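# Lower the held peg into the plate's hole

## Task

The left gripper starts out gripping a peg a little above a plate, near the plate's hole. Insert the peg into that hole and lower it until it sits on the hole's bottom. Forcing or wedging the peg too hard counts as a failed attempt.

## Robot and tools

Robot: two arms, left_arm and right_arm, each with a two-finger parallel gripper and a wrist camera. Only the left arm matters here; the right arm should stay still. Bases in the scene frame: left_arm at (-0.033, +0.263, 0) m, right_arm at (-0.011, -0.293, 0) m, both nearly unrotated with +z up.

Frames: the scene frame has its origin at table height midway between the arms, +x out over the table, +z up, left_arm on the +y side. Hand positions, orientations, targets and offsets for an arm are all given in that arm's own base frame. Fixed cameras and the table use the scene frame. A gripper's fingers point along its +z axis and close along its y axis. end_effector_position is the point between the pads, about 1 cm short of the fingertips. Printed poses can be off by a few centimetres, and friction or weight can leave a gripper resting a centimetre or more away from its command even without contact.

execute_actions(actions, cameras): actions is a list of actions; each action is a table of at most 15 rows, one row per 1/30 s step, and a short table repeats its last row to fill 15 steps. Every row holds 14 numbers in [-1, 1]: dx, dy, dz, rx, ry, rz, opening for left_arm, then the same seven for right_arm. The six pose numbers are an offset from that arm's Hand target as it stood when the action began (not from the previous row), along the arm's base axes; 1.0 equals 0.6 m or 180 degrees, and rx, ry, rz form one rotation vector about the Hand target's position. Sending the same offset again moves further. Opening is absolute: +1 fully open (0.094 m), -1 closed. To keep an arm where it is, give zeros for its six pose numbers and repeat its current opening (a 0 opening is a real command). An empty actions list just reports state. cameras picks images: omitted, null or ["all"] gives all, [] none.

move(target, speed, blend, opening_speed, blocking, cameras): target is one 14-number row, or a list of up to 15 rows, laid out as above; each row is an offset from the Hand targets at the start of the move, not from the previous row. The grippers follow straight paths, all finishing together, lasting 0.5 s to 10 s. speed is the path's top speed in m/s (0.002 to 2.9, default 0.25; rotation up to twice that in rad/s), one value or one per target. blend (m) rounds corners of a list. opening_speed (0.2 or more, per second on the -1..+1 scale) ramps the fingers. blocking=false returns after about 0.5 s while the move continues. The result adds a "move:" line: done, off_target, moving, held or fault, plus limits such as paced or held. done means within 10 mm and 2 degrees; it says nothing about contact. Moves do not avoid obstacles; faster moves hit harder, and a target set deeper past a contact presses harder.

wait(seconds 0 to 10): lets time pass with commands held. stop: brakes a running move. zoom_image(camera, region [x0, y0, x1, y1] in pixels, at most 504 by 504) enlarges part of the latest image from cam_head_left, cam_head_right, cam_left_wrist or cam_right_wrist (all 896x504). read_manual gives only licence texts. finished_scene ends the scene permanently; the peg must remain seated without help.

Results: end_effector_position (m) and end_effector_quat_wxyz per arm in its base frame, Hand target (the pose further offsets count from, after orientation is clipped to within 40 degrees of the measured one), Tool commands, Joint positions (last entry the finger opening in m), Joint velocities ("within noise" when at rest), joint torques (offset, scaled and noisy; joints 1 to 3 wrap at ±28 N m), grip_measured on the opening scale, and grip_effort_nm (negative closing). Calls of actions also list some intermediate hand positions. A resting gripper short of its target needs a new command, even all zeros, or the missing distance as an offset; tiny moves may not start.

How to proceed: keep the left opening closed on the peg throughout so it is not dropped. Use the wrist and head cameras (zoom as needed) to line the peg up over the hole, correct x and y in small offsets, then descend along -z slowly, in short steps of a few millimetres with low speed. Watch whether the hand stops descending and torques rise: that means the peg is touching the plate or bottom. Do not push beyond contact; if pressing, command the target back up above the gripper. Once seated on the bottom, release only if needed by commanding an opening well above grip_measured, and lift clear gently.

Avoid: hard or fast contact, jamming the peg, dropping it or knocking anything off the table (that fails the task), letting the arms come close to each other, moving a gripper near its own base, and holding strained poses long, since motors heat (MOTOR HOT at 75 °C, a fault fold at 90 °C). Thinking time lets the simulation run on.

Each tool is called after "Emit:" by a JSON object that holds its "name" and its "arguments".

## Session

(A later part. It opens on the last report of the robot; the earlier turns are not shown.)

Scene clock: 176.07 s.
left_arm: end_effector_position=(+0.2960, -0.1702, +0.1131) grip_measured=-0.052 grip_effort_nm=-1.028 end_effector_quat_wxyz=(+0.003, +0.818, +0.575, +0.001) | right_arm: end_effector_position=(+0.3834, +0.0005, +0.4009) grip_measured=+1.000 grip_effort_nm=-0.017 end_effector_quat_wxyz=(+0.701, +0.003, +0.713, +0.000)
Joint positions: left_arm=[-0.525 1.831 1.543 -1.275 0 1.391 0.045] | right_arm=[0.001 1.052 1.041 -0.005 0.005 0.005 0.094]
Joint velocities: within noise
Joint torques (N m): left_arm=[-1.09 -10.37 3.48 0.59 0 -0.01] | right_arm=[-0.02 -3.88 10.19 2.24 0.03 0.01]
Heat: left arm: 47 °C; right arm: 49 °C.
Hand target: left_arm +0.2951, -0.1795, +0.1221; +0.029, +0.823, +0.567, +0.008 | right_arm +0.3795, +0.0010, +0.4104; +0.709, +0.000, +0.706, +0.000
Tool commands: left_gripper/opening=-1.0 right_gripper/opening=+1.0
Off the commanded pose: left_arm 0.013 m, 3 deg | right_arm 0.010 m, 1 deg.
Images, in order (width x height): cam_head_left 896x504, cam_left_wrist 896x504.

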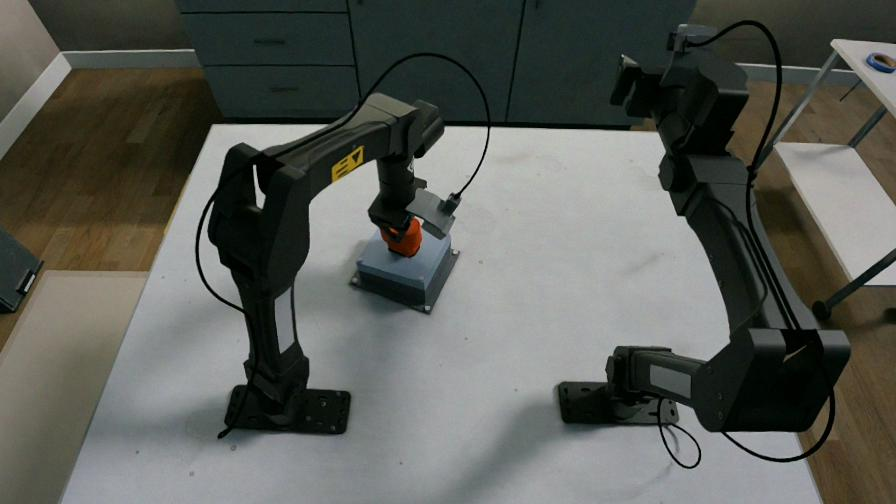

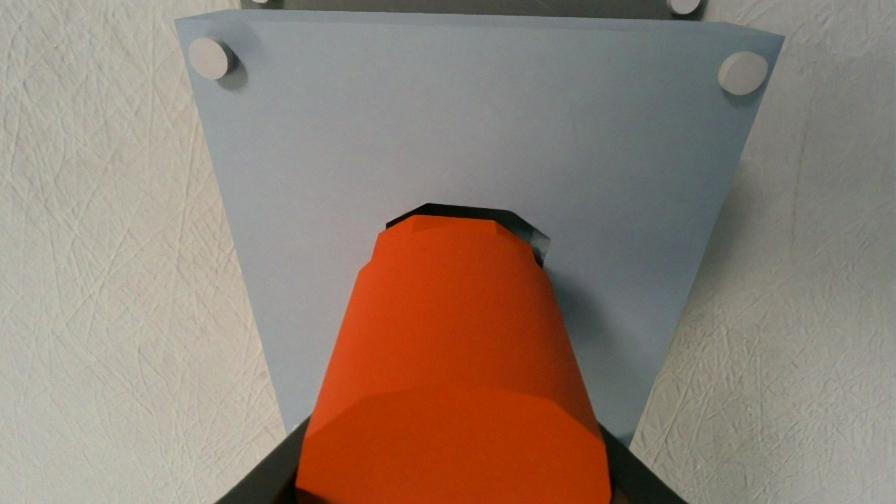

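Emit:
{"name": "move", "arguments": {"target": [[-0.0168, 0.019, 0.0465, 0,0,0,-1, 0,0,0,0,0,0,1],[0.0165, -0.001, 0.0133, 0,0,0,-1, 0,0,0,0,0,0,1]], "speed": 0.06, "cameras": ["cam_left_wrist","cam_head_right"]}}

Emit:
{"name": "zoom_image", "arguments": {"camera": "cam_left_wrist", "region": [340, 180, 580, 330]}}

Emit:
{"name": "zoom_image", "arguments": {"camera": "cam_head_right", "region": [340, 200, 460, 300]}}

Scene clock: 189.73 s.
left_arm: end_effector_position=(+0.2935, -0.1688, +0.1187) grip_measured=-0.052 grip_effort_nm=-1.023 end_effector_quat_wxyz=(-0.001, +0.818, +0.575, -0.001) | right_arm: end_effector_position=(+0.3834, +0.0005, +0.4009) grip_measured=+1.000 grip_effort_nm=-0.012 end_effector_quat_wxyz=(+0.701, +0.003, +0.713, +0.000)
Joint positions: left_arm=[-0.525 1.828 1.561 -1.306 0 1.391 0.045] | right_arm=[0.001 1.052 1.041 -0.005 0.005 0.005 0.094]
Joint velocities: within noise
Joint torques (N m): left_arm=[0.05 -7.45 8.12 0.5 -0.01 0.07] | right_arm=[0.02 -3.88 10.1 2.25 0.02 0.01]
Heat: left arm: 47 °C; right arm: 49 °C.
Hand target: left_arm +0.3050, -0.1801, +0.1301; +0.029, +0.823, +0.567, +0.008 | right_arm +0.3795, +0.0010, +0.4104; +0.709, +0.000, +0.706, +0.000
Off the commanded pose: left_arm 0.020 m, 4 deg | right_arm 0.010 m, 1 deg.
move: off_target (left_arm)
Images, in order (width x height): cam_head_right 896x504, cam_left_wrist 896x504.

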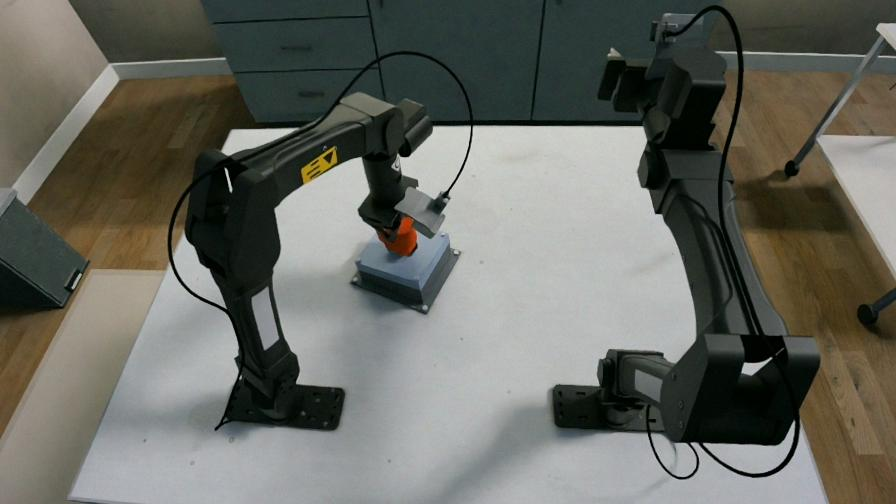

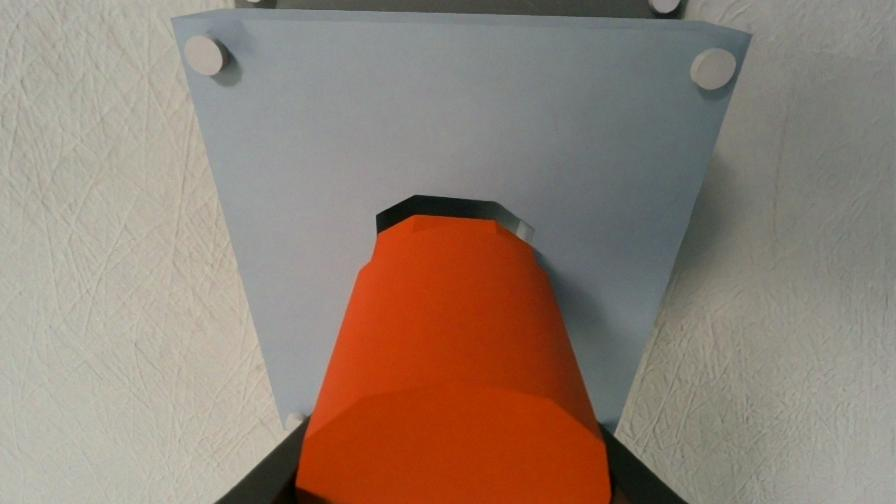

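Scaled by 2.100 from the camera's 896x504 image, which has a finer 1280x720 frame.

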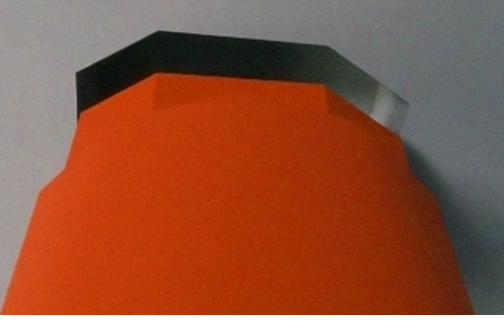

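Scaled by 4.200 from the camera's 896x504 image, which has a finer 1280x720 frame.

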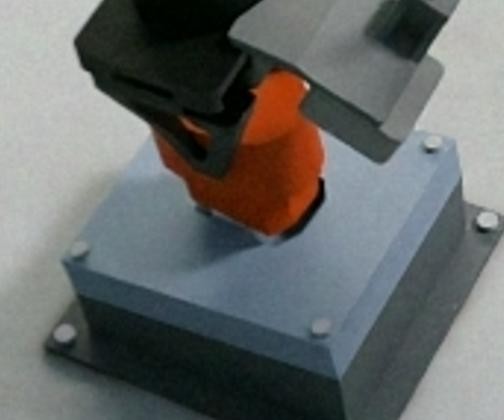

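Emit:
{"name": "move", "arguments": {"target": [-0.0025, -0.0042, -0.004, 0,0,0,-1, 0,0,0,0,0,0,1], "speed": 0.06, "cameras": ["cam_left_wrist","cam_head_right"]}}

Emit:
{"name": "zoom_image", "arguments": {"camera": "cam_left_wrist", "region": [340, 180, 580, 330]}}

Scene clock: 199.03 s.
left_arm: end_effector_position=(+0.2935, -0.1688, +0.1187) grip_measured=-0.052 grip_effort_nm=-1.028 end_effector_quat_wxyz=(-0.001, +0.818, +0.575, -0.001) | right_arm: end_effector_position=(+0.3834, +0.0005, +0.4009) grip_measured=+1.000 grip_effort_nm=-0.012 end_effector_quat_wxyz=(+0.701, +0.003, +0.713, +0.000)
Joint positions: left_arm=[-0.525 1.828 1.561 -1.306 0 1.391 0.045] | right_arm=[0.001 1.052 1.041 -0.005 0.005 0.005 0.094]
Joint velocities: within noise
Joint torques (N m): left_arm=[-0.91 -7.5 7.32 0.58 0.04 -0.03] | right_arm=[0.02 -3.84 10.17 2.26 0.02 0]
Heat: left arm: 48 °C; right arm: 49 °C.
Hand target: left_arm +0.3035, -0.1826, +0.1277; +0.029, +0.823, +0.567, +0.008 | right_arm +0.3795, +0.0010, +0.4104; +0.709, +0.000, +0.706, +0.000
Off the commanded pose: left_arm 0.019 m, 4 deg | right_arm 0.010 m, 1 deg.
move: off_target (left_arm)
Images, in order (width x height): cam_head_right 896x504, cam_left_wrist 896x504.

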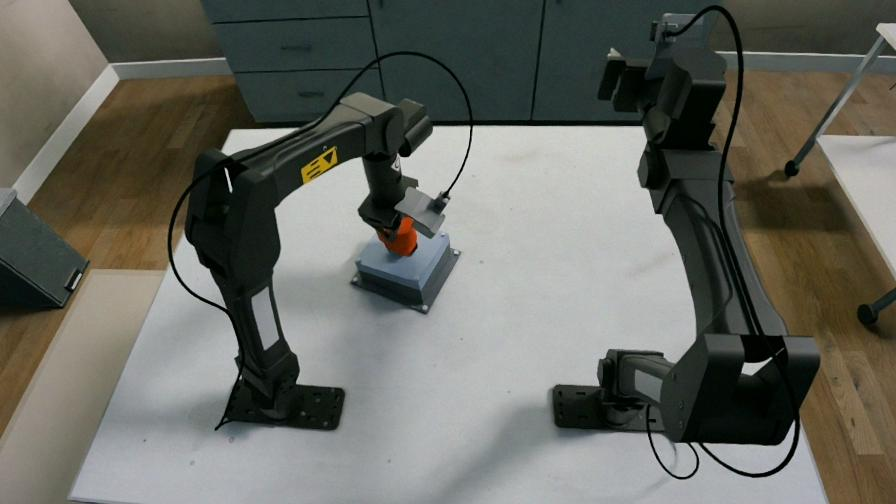

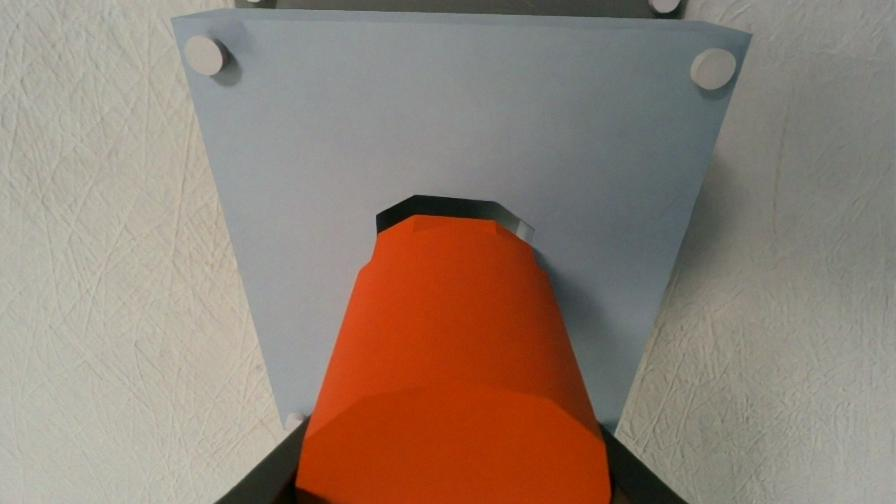

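Scaled by 2.100 from the camera's 896x504 image, which has a finer 1280x720 frame.

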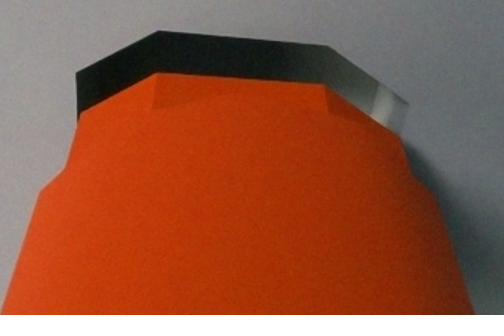

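Emit:
{"name": "move", "arguments": {"target": [-0.0022, -0.0036, -0.002, 0,0,0,-1, 0,0,0,0,0,0,1], "speed": 0.06, "cameras": ["cam_left_wrist"]}}

Emit:
{"name": "zoom_image", "arguments": {"camera": "cam_left_wrist", "region": [340, 180, 580, 330]}}

Scene clock: 203.80 s.
left_arm: end_effector_position=(+0.2901, -0.1746, +0.1187) grip_measured=-0.052 grip_effort_nm=-1.023 end_effector_quat_wxyz=(-0.001, +0.823, +0.568, -0.001) | right_arm: end_effector_position=(+0.3834, +0.0005, +0.4009) grip_measured=+1.000 grip_effort_nm=-0.017 end_effector_quat_wxyz=(+0.701, +0.003, +0.713, +0.000)
Joint positions: left_arm=[-0.545 1.828 1.561 -1.306 0 1.389 0.045] | right_arm=[0.001 1.052 1.041 -0.005 0.005 0.005 0.094]
Joint velocities: within noise
Joint torques (N m): left_arm=[-0.9 -7.58 6.72 0.64 0.03 -0.12] | right_arm=[0.02 -3.86 10.11 2.25 0.01 0.02]
Heat: left arm: 49 °C; right arm: 49 °C.
Hand target: left_arm +0.3021, -0.1848, +0.1265; +0.029, +0.823, +0.567, +0.008 | right_arm +0.3795, +0.0010, +0.4104; +0.709, +0.000, +0.706, +0.000
Off the commanded pose: left_arm 0.018 m, 4 deg | right_arm 0.010 m, 1 deg.
move: off_target (left_arm)
Images, in order (width x height): cam_left_wrist 896x504.

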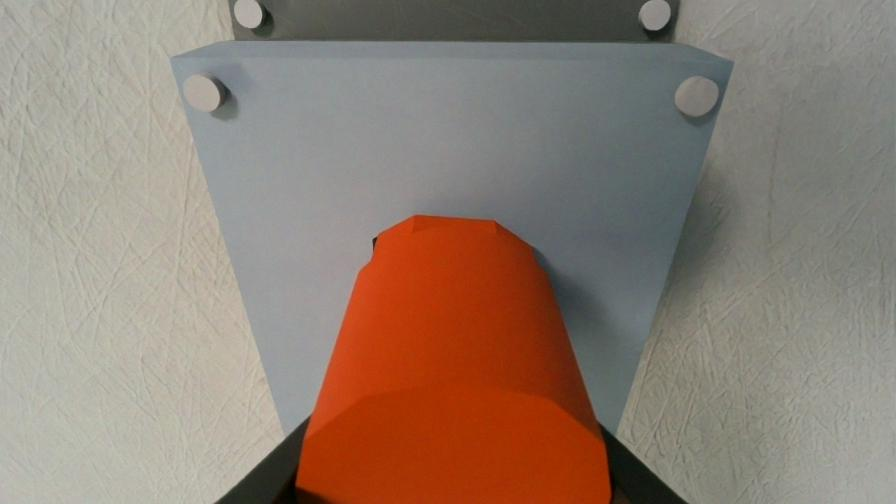

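Scaled by 2.100 from the camera's 896x504 image, which has a finer 1280x720 frame.

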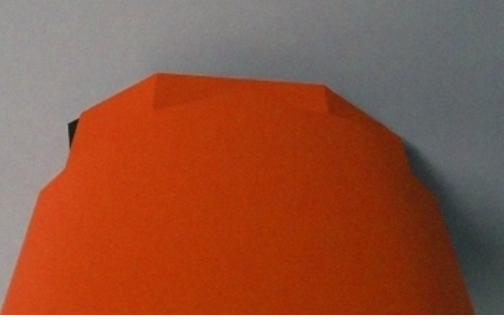

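Emit:
{"name": "move", "arguments": {"target": [[-0.018, 0.046, 0.0392, 0,0,0,-1, 0,0,0,0,0,0,1],[0.0032, 0.0052, 0.006, 0,0,0,-1, 0,0,0,0,0,0,1]], "speed": 0.06, "cameras": ["cam_left_wrist"]}}

Emit:
{"name": "zoom_image", "arguments": {"camera": "cam_left_wrist", "region": [340, 180, 580, 330]}}

Scene clock: 216.07 s.
left_arm: end_effector_position=(+0.2909, -0.1703, +0.1187) grip_measured=-0.052 grip_effort_nm=-1.028 end_effector_quat_wxyz=(-0.004, +0.823, +0.568, -0.002) | right_arm: end_effector_position=(+0.3834, +0.0005, +0.4009) grip_measured=+1.000 grip_effort_nm=-0.017 end_effector_quat_wxyz=(+0.701, +0.003, +0.713, +0.000)
Joint positions: left_arm=[-0.532 1.828 1.561 -1.312 0 1.4 0.045] | right_arm=[0.001 1.052 1.041 -0.005 0.005 0.005 0.094]
Joint velocities: within noise
Joint torques (N m): left_arm=[-0.43 -7.73 8.02 0.54 0.03 -0.09] | right_arm=[0.06 -3.85 10.17 2.26 0.02 0.01]
Heat: left arm: 49 °C; right arm: 49 °C.
Hand target: left_arm +0.3041, -0.1817, +0.1301; +0.029, +0.823, +0.567, +0.008 | right_arm +0.3795, +0.0010, +0.4104; +0.709, +0.000, +0.706, +0.000
Off the commanded pose: left_arm 0.021 m, 4 deg | right_arm 0.010 m, 1 deg.
move: off_target (left_arm)
Images, in order (width x height): cam_left_wrist 896x504.

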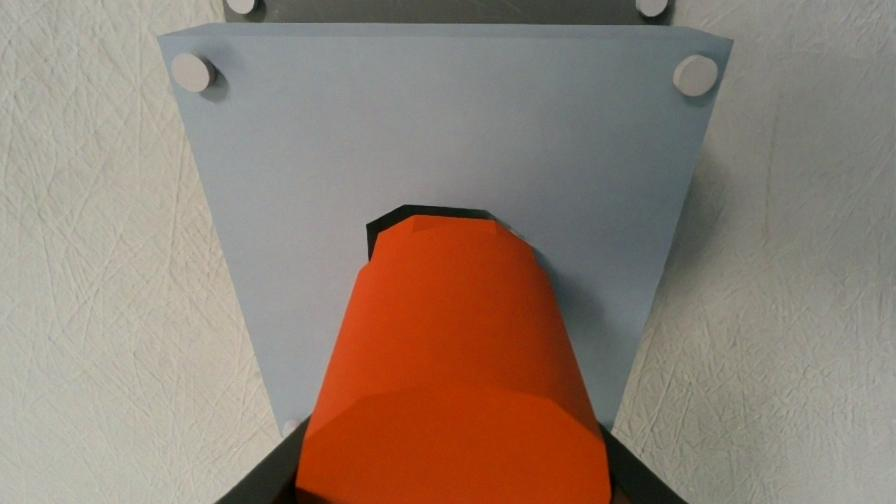

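Scaled by 2.100 from the camera's 896x504 image, which has a finer 1280x720 frame.

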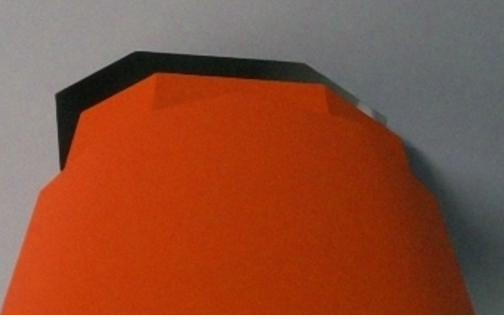

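Emit:
{"name": "move", "arguments": {"target": [[-0.0213, 0.0408, 0.0332, 0,0,0,-1, 0,0,0,0,0,0,1],[0.004, -0.0008, 0.004, 0,0,0,-1, 0,0,0,0,0,0,1],[0.004, -0.0008, -0.0118, 0,0,0,-1, 0,0,0,0,0,0,1]], "speed": 0.06, "cameras": ["cam_left_wrist","cam_head_right"]}}

Emit:
{"name": "zoom_image", "arguments": {"camera": "cam_left_wrist", "region": [340, 180, 580, 330]}}

Emit:
{"name": "zoom_image", "arguments": {"camera": "cam_head_right", "region": [360, 210, 440, 270]}}

Scene clock: 225.73 s.
left_arm: end_effector_position=(+0.2982, -0.1739, +0.1200) grip_measured=-0.052 grip_effort_nm=-1.028 end_effector_quat_wxyz=(+0.007, +0.823, +0.568, +0.003) | right_arm: end_effector_position=(+0.3834, +0.0005, +0.4009) grip_measured=+1.000 grip_effort_nm=-0.012 end_effector_quat_wxyz=(+0.701, +0.003, +0.713, +0.000)
Joint positions: left_arm=[-0.531 1.838 1.578 -1.297 0 1.403 0.045] | right_arm=[0.001 1.052 1.041 -0.005 0.005 0.005 0.094]
Joint velocities: within noise
Joint torques (N m): left_arm=[-0.65 -7.54 5.42 0.69 0 -0.09] | right_arm=[0.05 -3.84 10.13 2.24 0.01 0]
Heat: left arm: 49 °C; right arm: 49 °C.
Hand target: left_arm +0.3065, -0.1822, +0.1230; +0.029, +0.823, +0.567, +0.008 | right_arm +0.3795, +0.0010, +0.4104; +0.709, +0.000, +0.706, +0.000
Off the commanded pose: left_arm 0.012 m, 3 deg | right_arm 0.010 m, 1 deg.
move: off_target (left_arm)
Images, in order (width x height): cam_head_right 896x504, cam_left_wrist 896x504.

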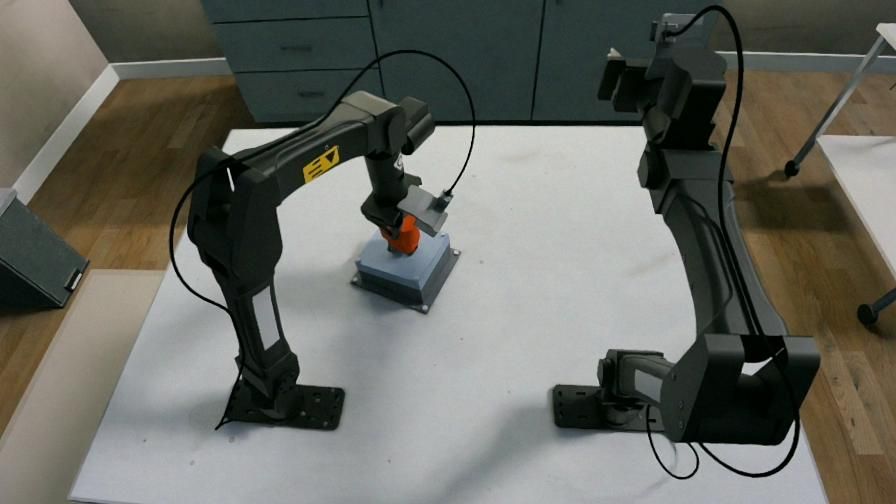

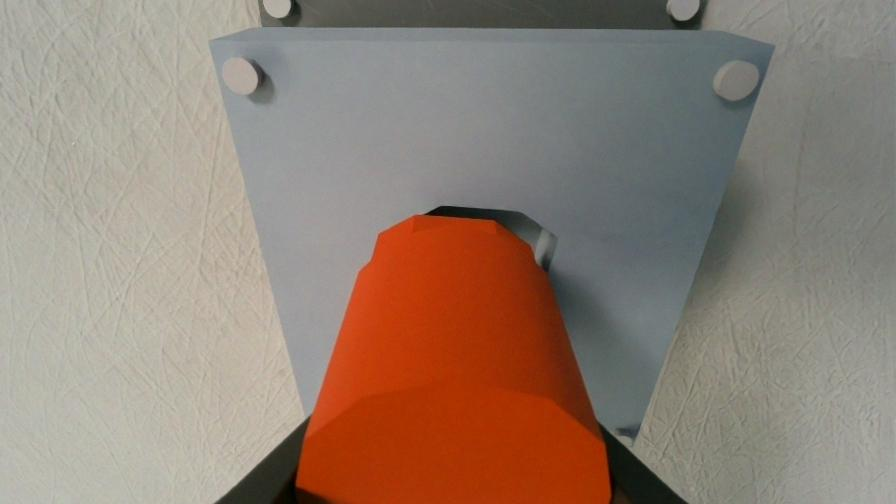

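Scaled by 2.100 from the camera's 896x504 image, which has a finer 1280x720 frame.

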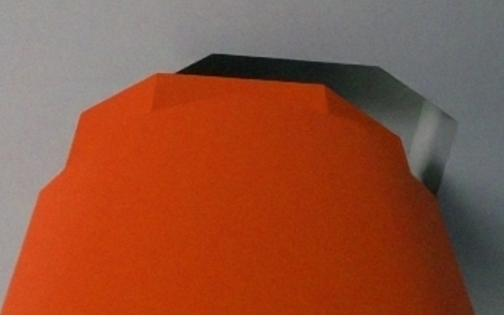

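Scaled by 6.300 from the camera's 896x504 image, which has a finer 1280x720 frame.

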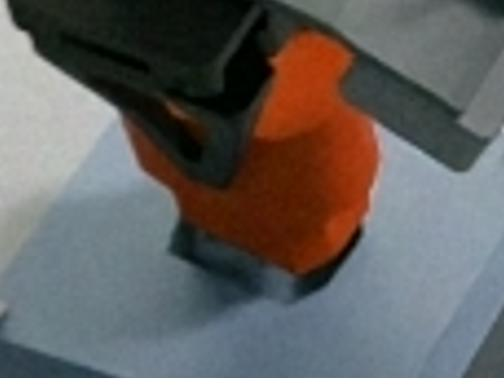

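Emit:
{"name": "move", "arguments": {"target": [[-0.0122, 0.0345, 0.0533, 0,0,0,-1, 0,0,0,0,0,0,1],[-0.0152, 0.0075, 0.0617, 0,0,0,-1, 0,0,0,0,0,0,1],[-0.0152, 0.0075, 0.0083, 0,0,0,-1, 0,0,0,0,0,0,1]], "speed": 0.06, "cameras": ["cam_left_wrist","cam_head_right"]}}

Emit:
{"name": "zoom_image", "arguments": {"camera": "cam_left_wrist", "region": [340, 180, 580, 330]}}

Scene clock: 235.87 s.
left_arm: end_effector_position=(+0.2934, -0.1705, +0.1171) grip_measured=-0.052 grip_effort_nm=-1.023 end_effector_quat_wxyz=(-0.002, +0.822, +0.570, -0.001) | right_arm: end_effector_position=(+0.3834, +0.0005, +0.4009) grip_measured=+1.000 grip_effort_nm=-0.012 end_effector_quat_wxyz=(+0.701, +0.003, +0.713, +0.000)
Joint positions: left_arm=[-0.529 1.834 1.563 -1.305 0 1.4 0.045] | right_arm=[0.001 1.052 1.041 -0.005 0.005 0.005 0.094]
Joint velocities: within noise
Joint torques (N m): left_arm=[-0.32 -10.36 4.1 0.62 0.04 -0.11] | right_arm=[-0.06 -3.89 10.18 2.25 0.03 0.02]
Heat: left arm: 48 °C; right arm: 49 °C.
Hand target: left_arm +0.2973, -0.1777, +0.1280; +0.029, +0.823, +0.567, +0.008 | right_arm +0.3795, +0.0010, +0.4104; +0.709, +0.000, +0.706, +0.000
Off the commanded pose: left_arm 0.014 m, 4 deg | right_arm 0.010 m, 1 deg.
move: off_target (left_arm)
Images, in order (width x height): cam_head_right 896x504, cam_left_wrist 896x504.

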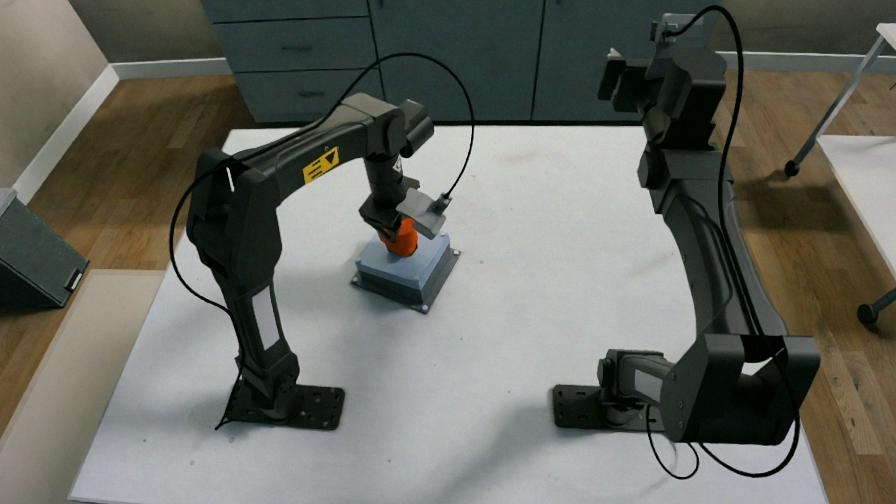

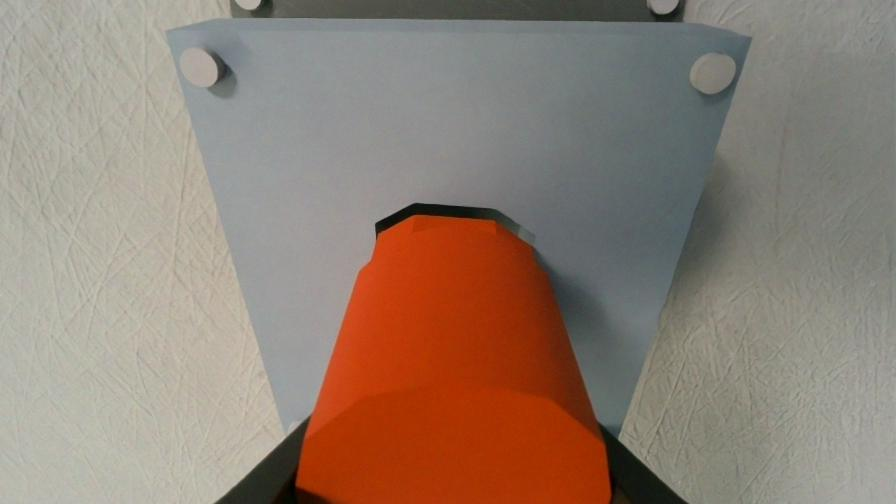

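Scaled by 2.100 from the camera's 896x504 image, which has a finer 1280x720 frame.

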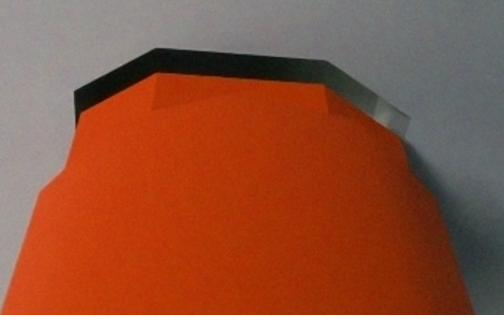

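Emit:
{"name": "move", "arguments": {"target": [-0.0003, -0.001, -0.012, 0,0,0,-1, 0,0,0,0,0,0,1], "speed": 0.05, "cameras": ["cam_left_wrist","cam_head_right"]}}

Emit:
{"name": "zoom_image", "arguments": {"camera": "cam_left_wrist", "region": [340, 180, 580, 330]}}

Emit:
{"name": "zoom_image", "arguments": {"camera": "cam_head_right", "region": [360, 210, 440, 270]}}

Scene clock: 242.97 s.
left_arm: end_effector_position=(+0.2929, -0.1708, +0.1102) grip_measured=-0.052 grip_effort_nm=-1.028 end_effector_quat_wxyz=(-0.002, +0.822, +0.570, -0.001) | right_arm: end_effector_position=(+0.3834, +0.0005, +0.4009) grip_measured=+1.000 grip_effort_nm=-0.017 end_effector_quat_wxyz=(+0.701, +0.003, +0.713, +0.000)
Joint positions: left_arm=[-0.531 1.834 1.535 -1.277 0 1.399 0.045] | right_arm=[0.001 1.052 1.041 -0.005 0.005 0.005 0.094]
Joint velocities: within noise
Joint torques (N m): left_arm=[-0.39 -10.43 4.04 0.66 0.06 -0.11] | right_arm=[0.03 -3.85 10.22 2.25 0.01 0.02]
Heat: left arm: 46 °C; right arm: 49 °C.
Hand target: left_arm +0.2972, -0.1783, +0.1208; +0.029, +0.823, +0.567, +0.008 | right_arm +0.3795, +0.0010, +0.4104; +0.709, +0.000, +0.706, +0.000
Off the commanded pose: left_arm 0.014 m, 4 deg | right_arm 0.010 m, 1 deg.
move: off_target (left_arm)
Images, in order (width x height): cam_head_right 896x504, cam_left_wrist 896x504.

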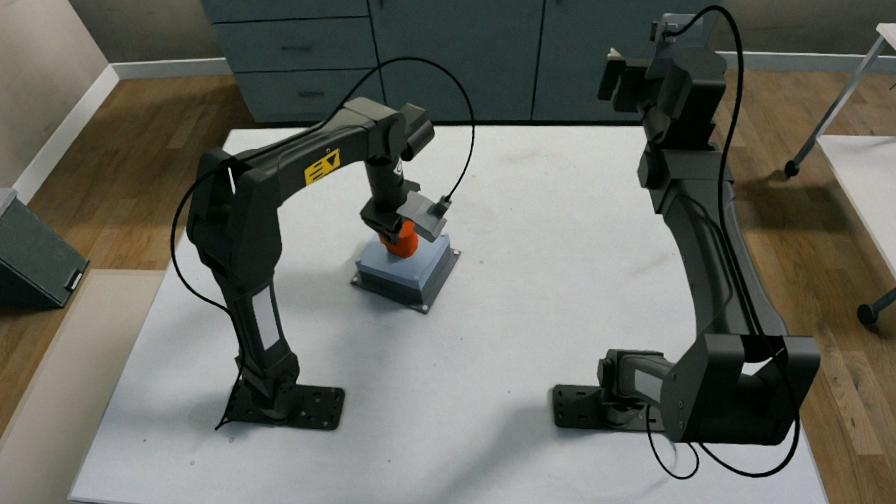

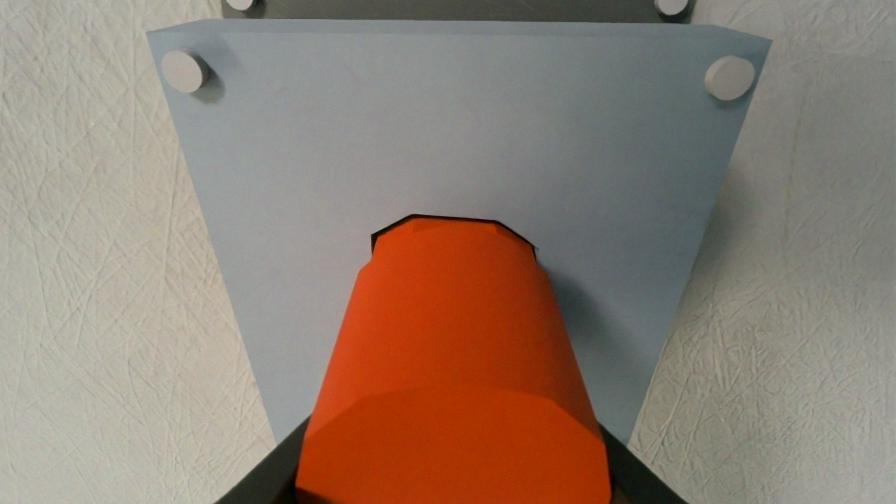

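Scaled by 2.100 from the camera's 896x504 image, which has a finer 1280x720 frame.

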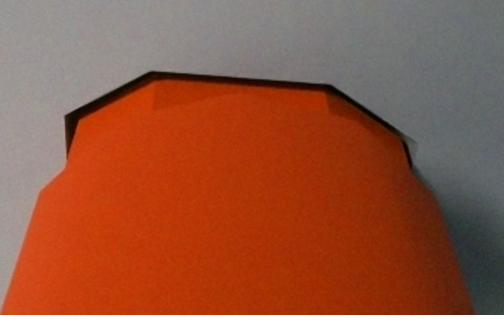

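Scaled by 6.300 from the camera's 896x504 image, which has a finer 1280x720 frame.

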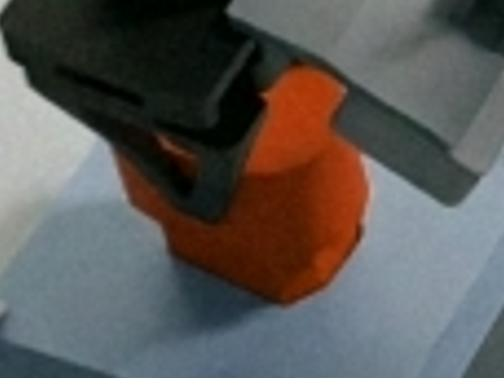

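Emit:
{"name": "move", "arguments": {"target": [0, 0, -0.012, 0,0,0,-1, 0,0,0,0,0,0,1], "speed": 0.05, "cameras": ["cam_left_wrist","cam_head_right"]}}

Emit:
{"name": "zoom_image", "arguments": {"camera": "cam_left_wrist", "region": [340, 180, 580, 330]}}

Emit:
{"name": "zoom_image", "arguments": {"camera": "cam_head_right", "region": [360, 210, 440, 270]}}

Scene clock: 253.07 s.
left_arm: end_effector_position=(+0.2920, -0.1721, +0.1032) grip_measured=-0.052 grip_effort_nm=-1.018 end_effector_quat_wxyz=(-0.002, +0.823, +0.568, -0.001) | right_arm: end_effector_position=(+0.3834, +0.0005, +0.4009) grip_measured=+1.000 grip_effort_nm=-0.017 end_effector_quat_wxyz=(+0.701, +0.003, +0.713, +0.000)
Joint positions: left_arm=[-0.535 1.834 1.508 -1.248 0 1.399 0.045] | right_arm=[0.001 1.052 1.041 -0.005 0.005 0.005 0.094]
Joint velocities: within noise
Joint torques (N m): left_arm=[-0.59 -10 4.21 0.65 0.04 -0.09] | right_arm=[-0.06 -3.86 10.21 2.27 0 0.02]
Heat: left arm: 45 °C; right arm: 49 °C.
Hand target: left_arm +0.2972, -0.1783, +0.1136; +0.029, +0.823, +0.567, +0.008 | right_arm +0.3795, +0.0010, +0.4104; +0.709, +0.000, +0.706, +0.000
Off the commanded pose: left_arm 0.013 m, 4 deg | right_arm 0.010 m, 1 deg.
move: off_target (left_arm)
Images, in order (width x height): cam_head_right 896x504, cam_left_wrist 896x504.

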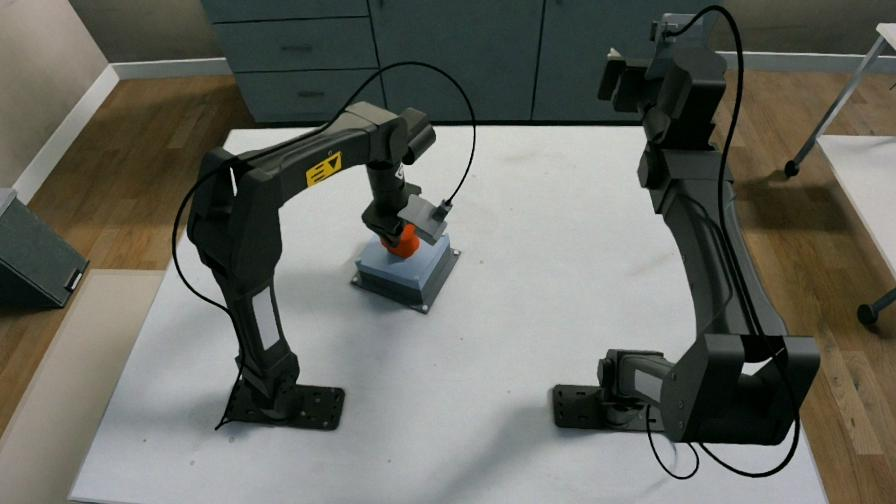

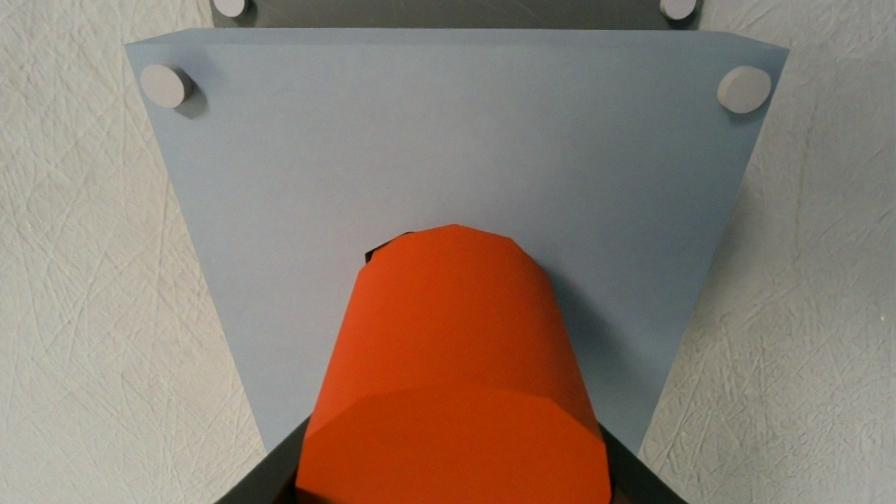

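Scaled by 2.100 from the camera's 896x504 image, which has a finer 1280x720 frame.

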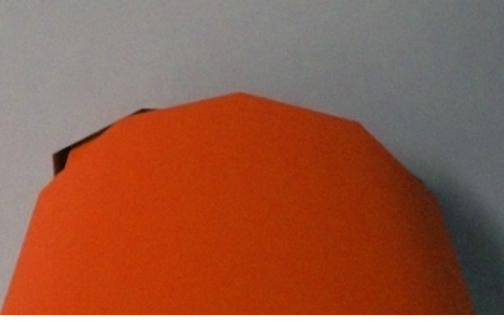

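Scaled by 6.300 from the camera's 896x504 image, which has a finer 1280x720 frame.

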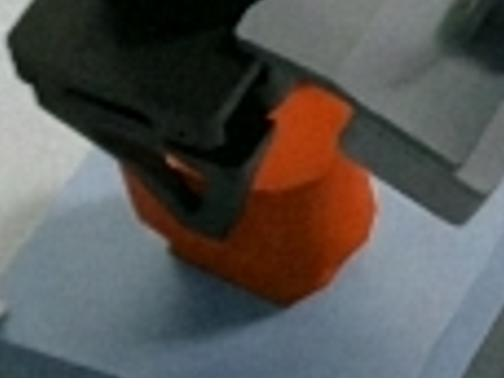

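Emit:
{"name": "move", "arguments": {"target": [0.0004, 0.0008, -0.009, 0,0,0,-1, 0,0,0,0,0,0,1], "speed": 0.04, "cameras": ["cam_left_wrist","cam_head_right"]}}

Emit:
{"name": "zoom_image", "arguments": {"camera": "cam_left_wrist", "region": [340, 180, 580, 330]}}

Emit:
{"name": "zoom_image", "arguments": {"camera": "cam_head_right", "region": [360, 210, 440, 270]}}

Scene clock: 259.13 s.
left_arm: end_effector_position=(+0.2916, -0.1719, +0.0982) grip_measured=-0.052 grip_effort_nm=-1.028 end_effector_quat_wxyz=(-0.002, +0.823, +0.568, -0.001) | right_arm: end_effector_position=(+0.3834, +0.0005, +0.4009) grip_measured=+1.000 grip_effort_nm=-0.017 end_effector_quat_wxyz=(+0.701, +0.003, +0.713, +0.000)
Joint positions: left_arm=[-0.535 1.834 1.488 -1.228 0 1.399 0.045] | right_arm=[0.001 1.052 1.041 -0.005 0.005 0.005 0.094]
Joint velocities: within noise
Joint torques (N m): left_arm=[-0.24 -10.15 4.14 0.64 0.04 -0.04] | right_arm=[-0.01 -3.85 10.17 2.26 0.01 0.03]
Heat: left arm: 45 °C; right arm: 49 °C.
Hand target: left_arm +0.2974, -0.1778, +0.1082; +0.029, +0.823, +0.567, +0.008 | right_arm +0.3795, +0.0010, +0.4104; +0.709, +0.000, +0.706, +0.000
Off the commanded pose: left_arm 0.013 m, 4 deg | right_arm 0.010 m, 1 deg.
move: off_target (left_arm)
Images, in order (width x height): cam_head_right 896x504, cam_left_wrist 896x504.

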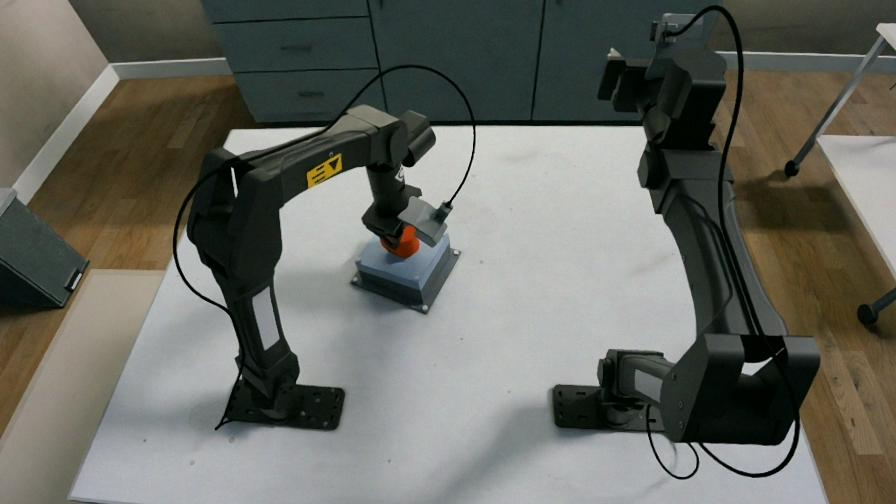

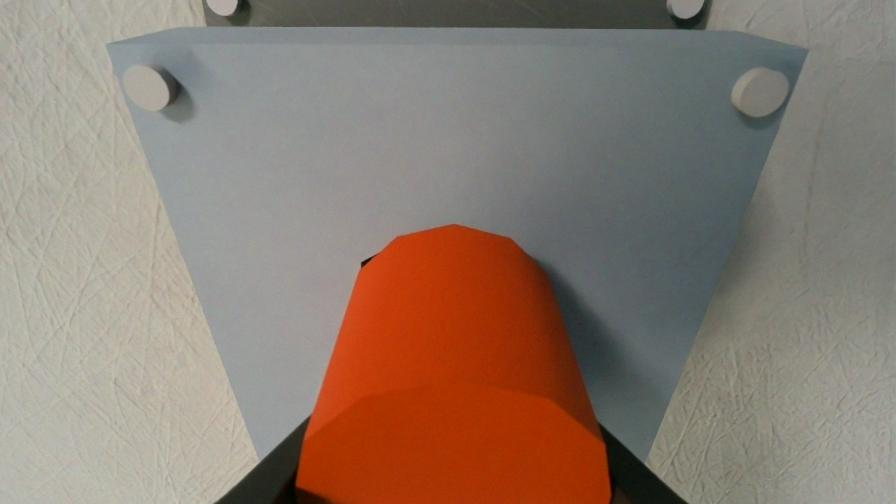

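Scaled by 2.100 from the camera's 896x504 image, which has a finer 1280x720 frame.

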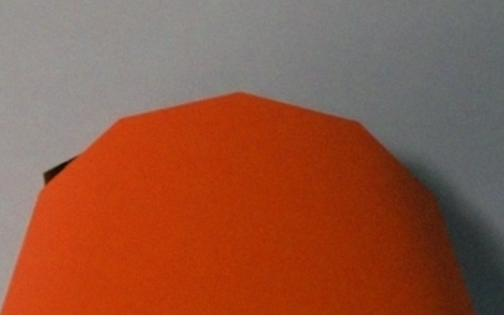

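Scaled by 6.300 from the camera's 896x504 image, which has a finer 1280x720 frame.

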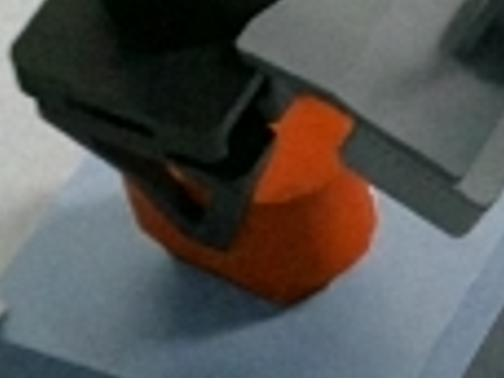

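Emit:
{"name": "move", "arguments": {"target": [0.0002, 0.0002, -0.007, 0,0,0,-1, 0,0,0,0,0,0,1], "speed": 0.04, "cameras": ["cam_left_wrist","cam_head_right"]}}

Emit:
{"name": "zoom_image", "arguments": {"camera": "cam_left_wrist", "region": [340, 180, 580, 330]}}

Emit:
{"name": "zoom_image", "arguments": {"camera": "cam_head_right", "region": [360, 210, 440, 270]}}

Scene clock: 266.13 s.
left_arm: end_effector_position=(+0.2916, -0.1719, +0.0948) grip_measured=-0.052 grip_effort_nm=-1.023 end_effector_quat_wxyz=(-0.001, +0.823, +0.568, -0.001) | right_arm: end_effector_position=(+0.3834, +0.0005, +0.4009) grip_measured=+1.000 grip_effort_nm=-0.012 end_effector_quat_wxyz=(+0.701, +0.003, +0.713, +0.000)
Joint positions: left_arm=[-0.535 1.834 1.474 -1.213 0 1.399 0.045] | right_arm=[0.001 1.052 1.041 -0.005 0.005 0.005 0.094]
Joint velocities: within noise
Joint torques (N m): left_arm=[-0.16 -9.89 4.07 0.66 0.03 -0.03] | right_arm=[0.02 -3.85 10.24 2.25 0.03 0.01]
Heat: left arm: 45 °C; right arm: 49 °C.
Hand target: left_arm +0.2975, -0.1777, +0.1040; +0.029, +0.823, +0.567, +0.008 | right_arm +0.3795, +0.0010, +0.4104; +0.709, +0.000, +0.706, +0.000
Off the commanded pose: left_arm 0.012 m, 4 deg | right_arm 0.010 m, 1 deg.
move: off_target (left_arm)
Images, in order (width x height): cam_head_right 896x504, cam_left_wrist 896x504.

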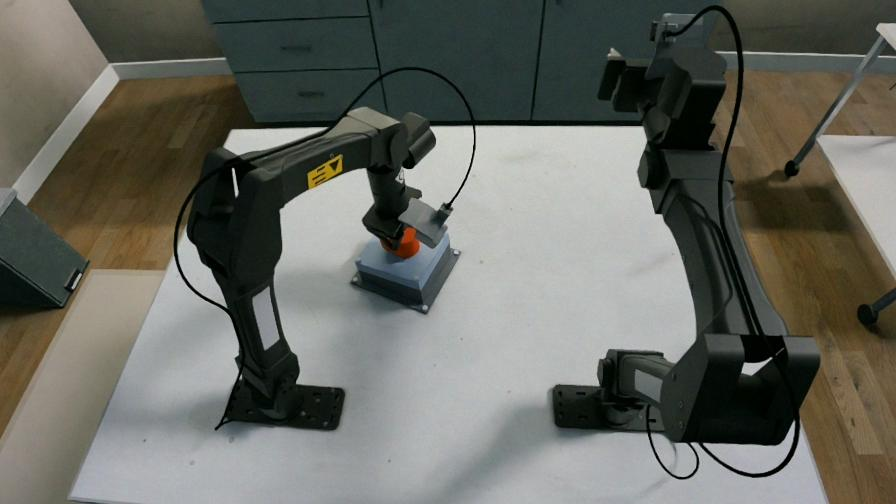

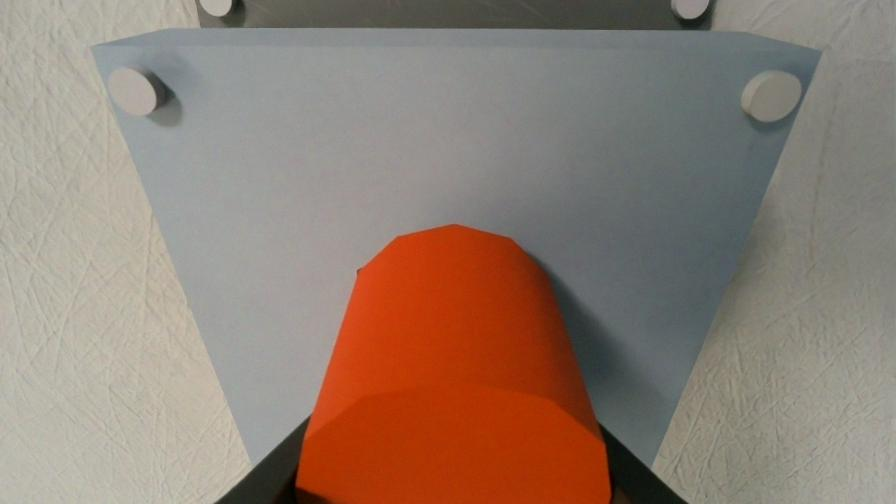

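Scaled by 2.100 from the camera's 896x504 image, which has a finer 1280x720 frame.

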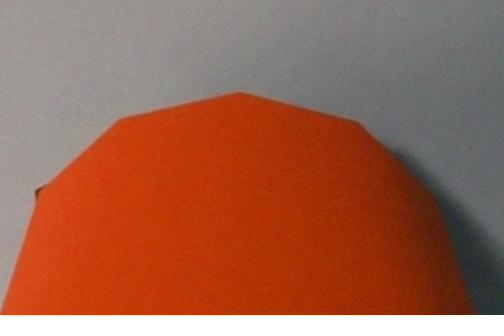

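Scaled by 6.300 from the camera's 896x504 image, which has a finer 1280x720 frame.

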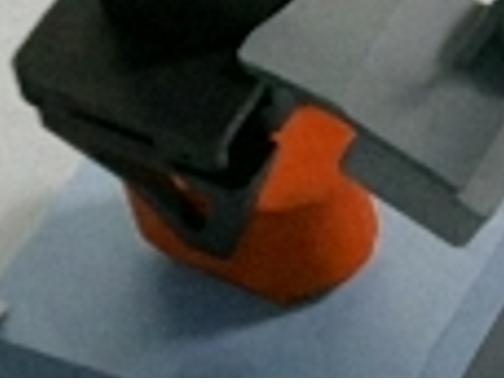

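Emit:
{"name": "move", "arguments": {"target": [0.0002, 0.0002, -0.006, 0,0,0,-1, 0,0,0,0,0,0,1], "speed": 0.04, "cameras": ["cam_left_wrist","cam_head_right"]}}

Emit:
{"name": "zoom_image", "arguments": {"camera": "cam_head_right", "region": [360, 210, 440, 270]}}

Scene clock: 270.53 s.
left_arm: end_effector_position=(+0.2926, -0.1714, +0.0940) grip_measured=-0.052 grip_effort_nm=-1.028 end_effector_quat_wxyz=(+0.003, +0.821, +0.571, -0.006) | right_arm: end_effector_position=(+0.3834, +0.0005, +0.4009) grip_measured=+1.000 grip_effort_nm=-0.012 end_effector_quat_wxyz=(+0.701, +0.003, +0.713, +0.000)
Joint positions: left_arm=[-0.526 1.834 1.471 -1.206 0.013 1.4 0.045] | right_arm=[0.001 1.052 1.041 -0.005 0.005 0.005 0.094]
Joint velocities: within noise
Joint torques (N m): left_arm=[-0.29 -9.77 3.47 0.78 0.05 -0.06] | right_arm=[-0.02 -3.85 10.15 2.25 0 0]
Heat: left arm: 45 °C; right arm: 49 °C.
Hand target: left_arm +0.2976, -0.1775, +0.1004; +0.029, +0.823, +0.567, +0.008 | right_arm +0.3795, +0.0010, +0.4104; +0.709, +0.000, +0.706, +0.000
Off the commanded pose: left_arm 0.010 m, 3 deg | right_arm 0.010 m, 1 deg.
move: off_target (left_arm)
Images, in order (width x height): cam_head_right 896x504, cam_left_wrist 896x504.

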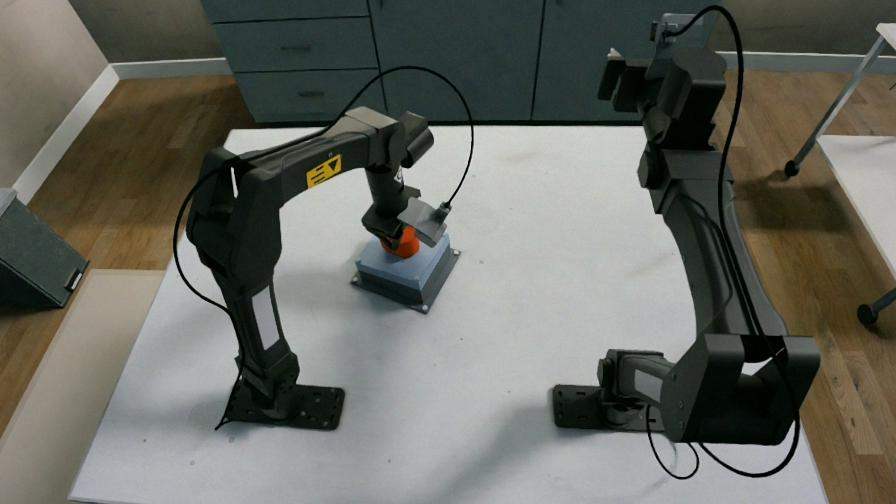

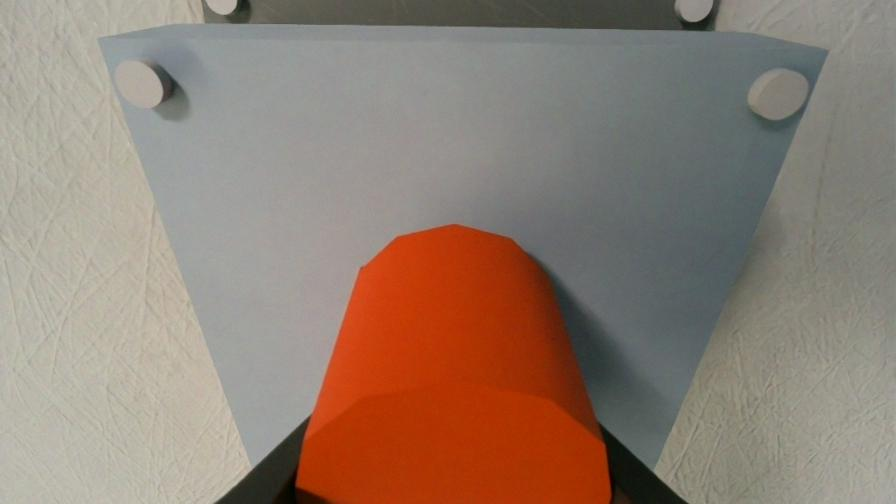

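Scaled by 6.300 from the camera's 896x504 image, which has a finer 1280x720 frame.

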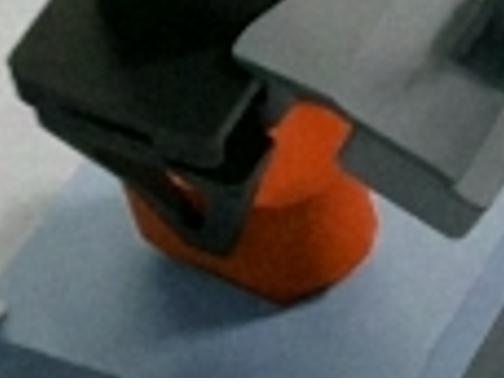

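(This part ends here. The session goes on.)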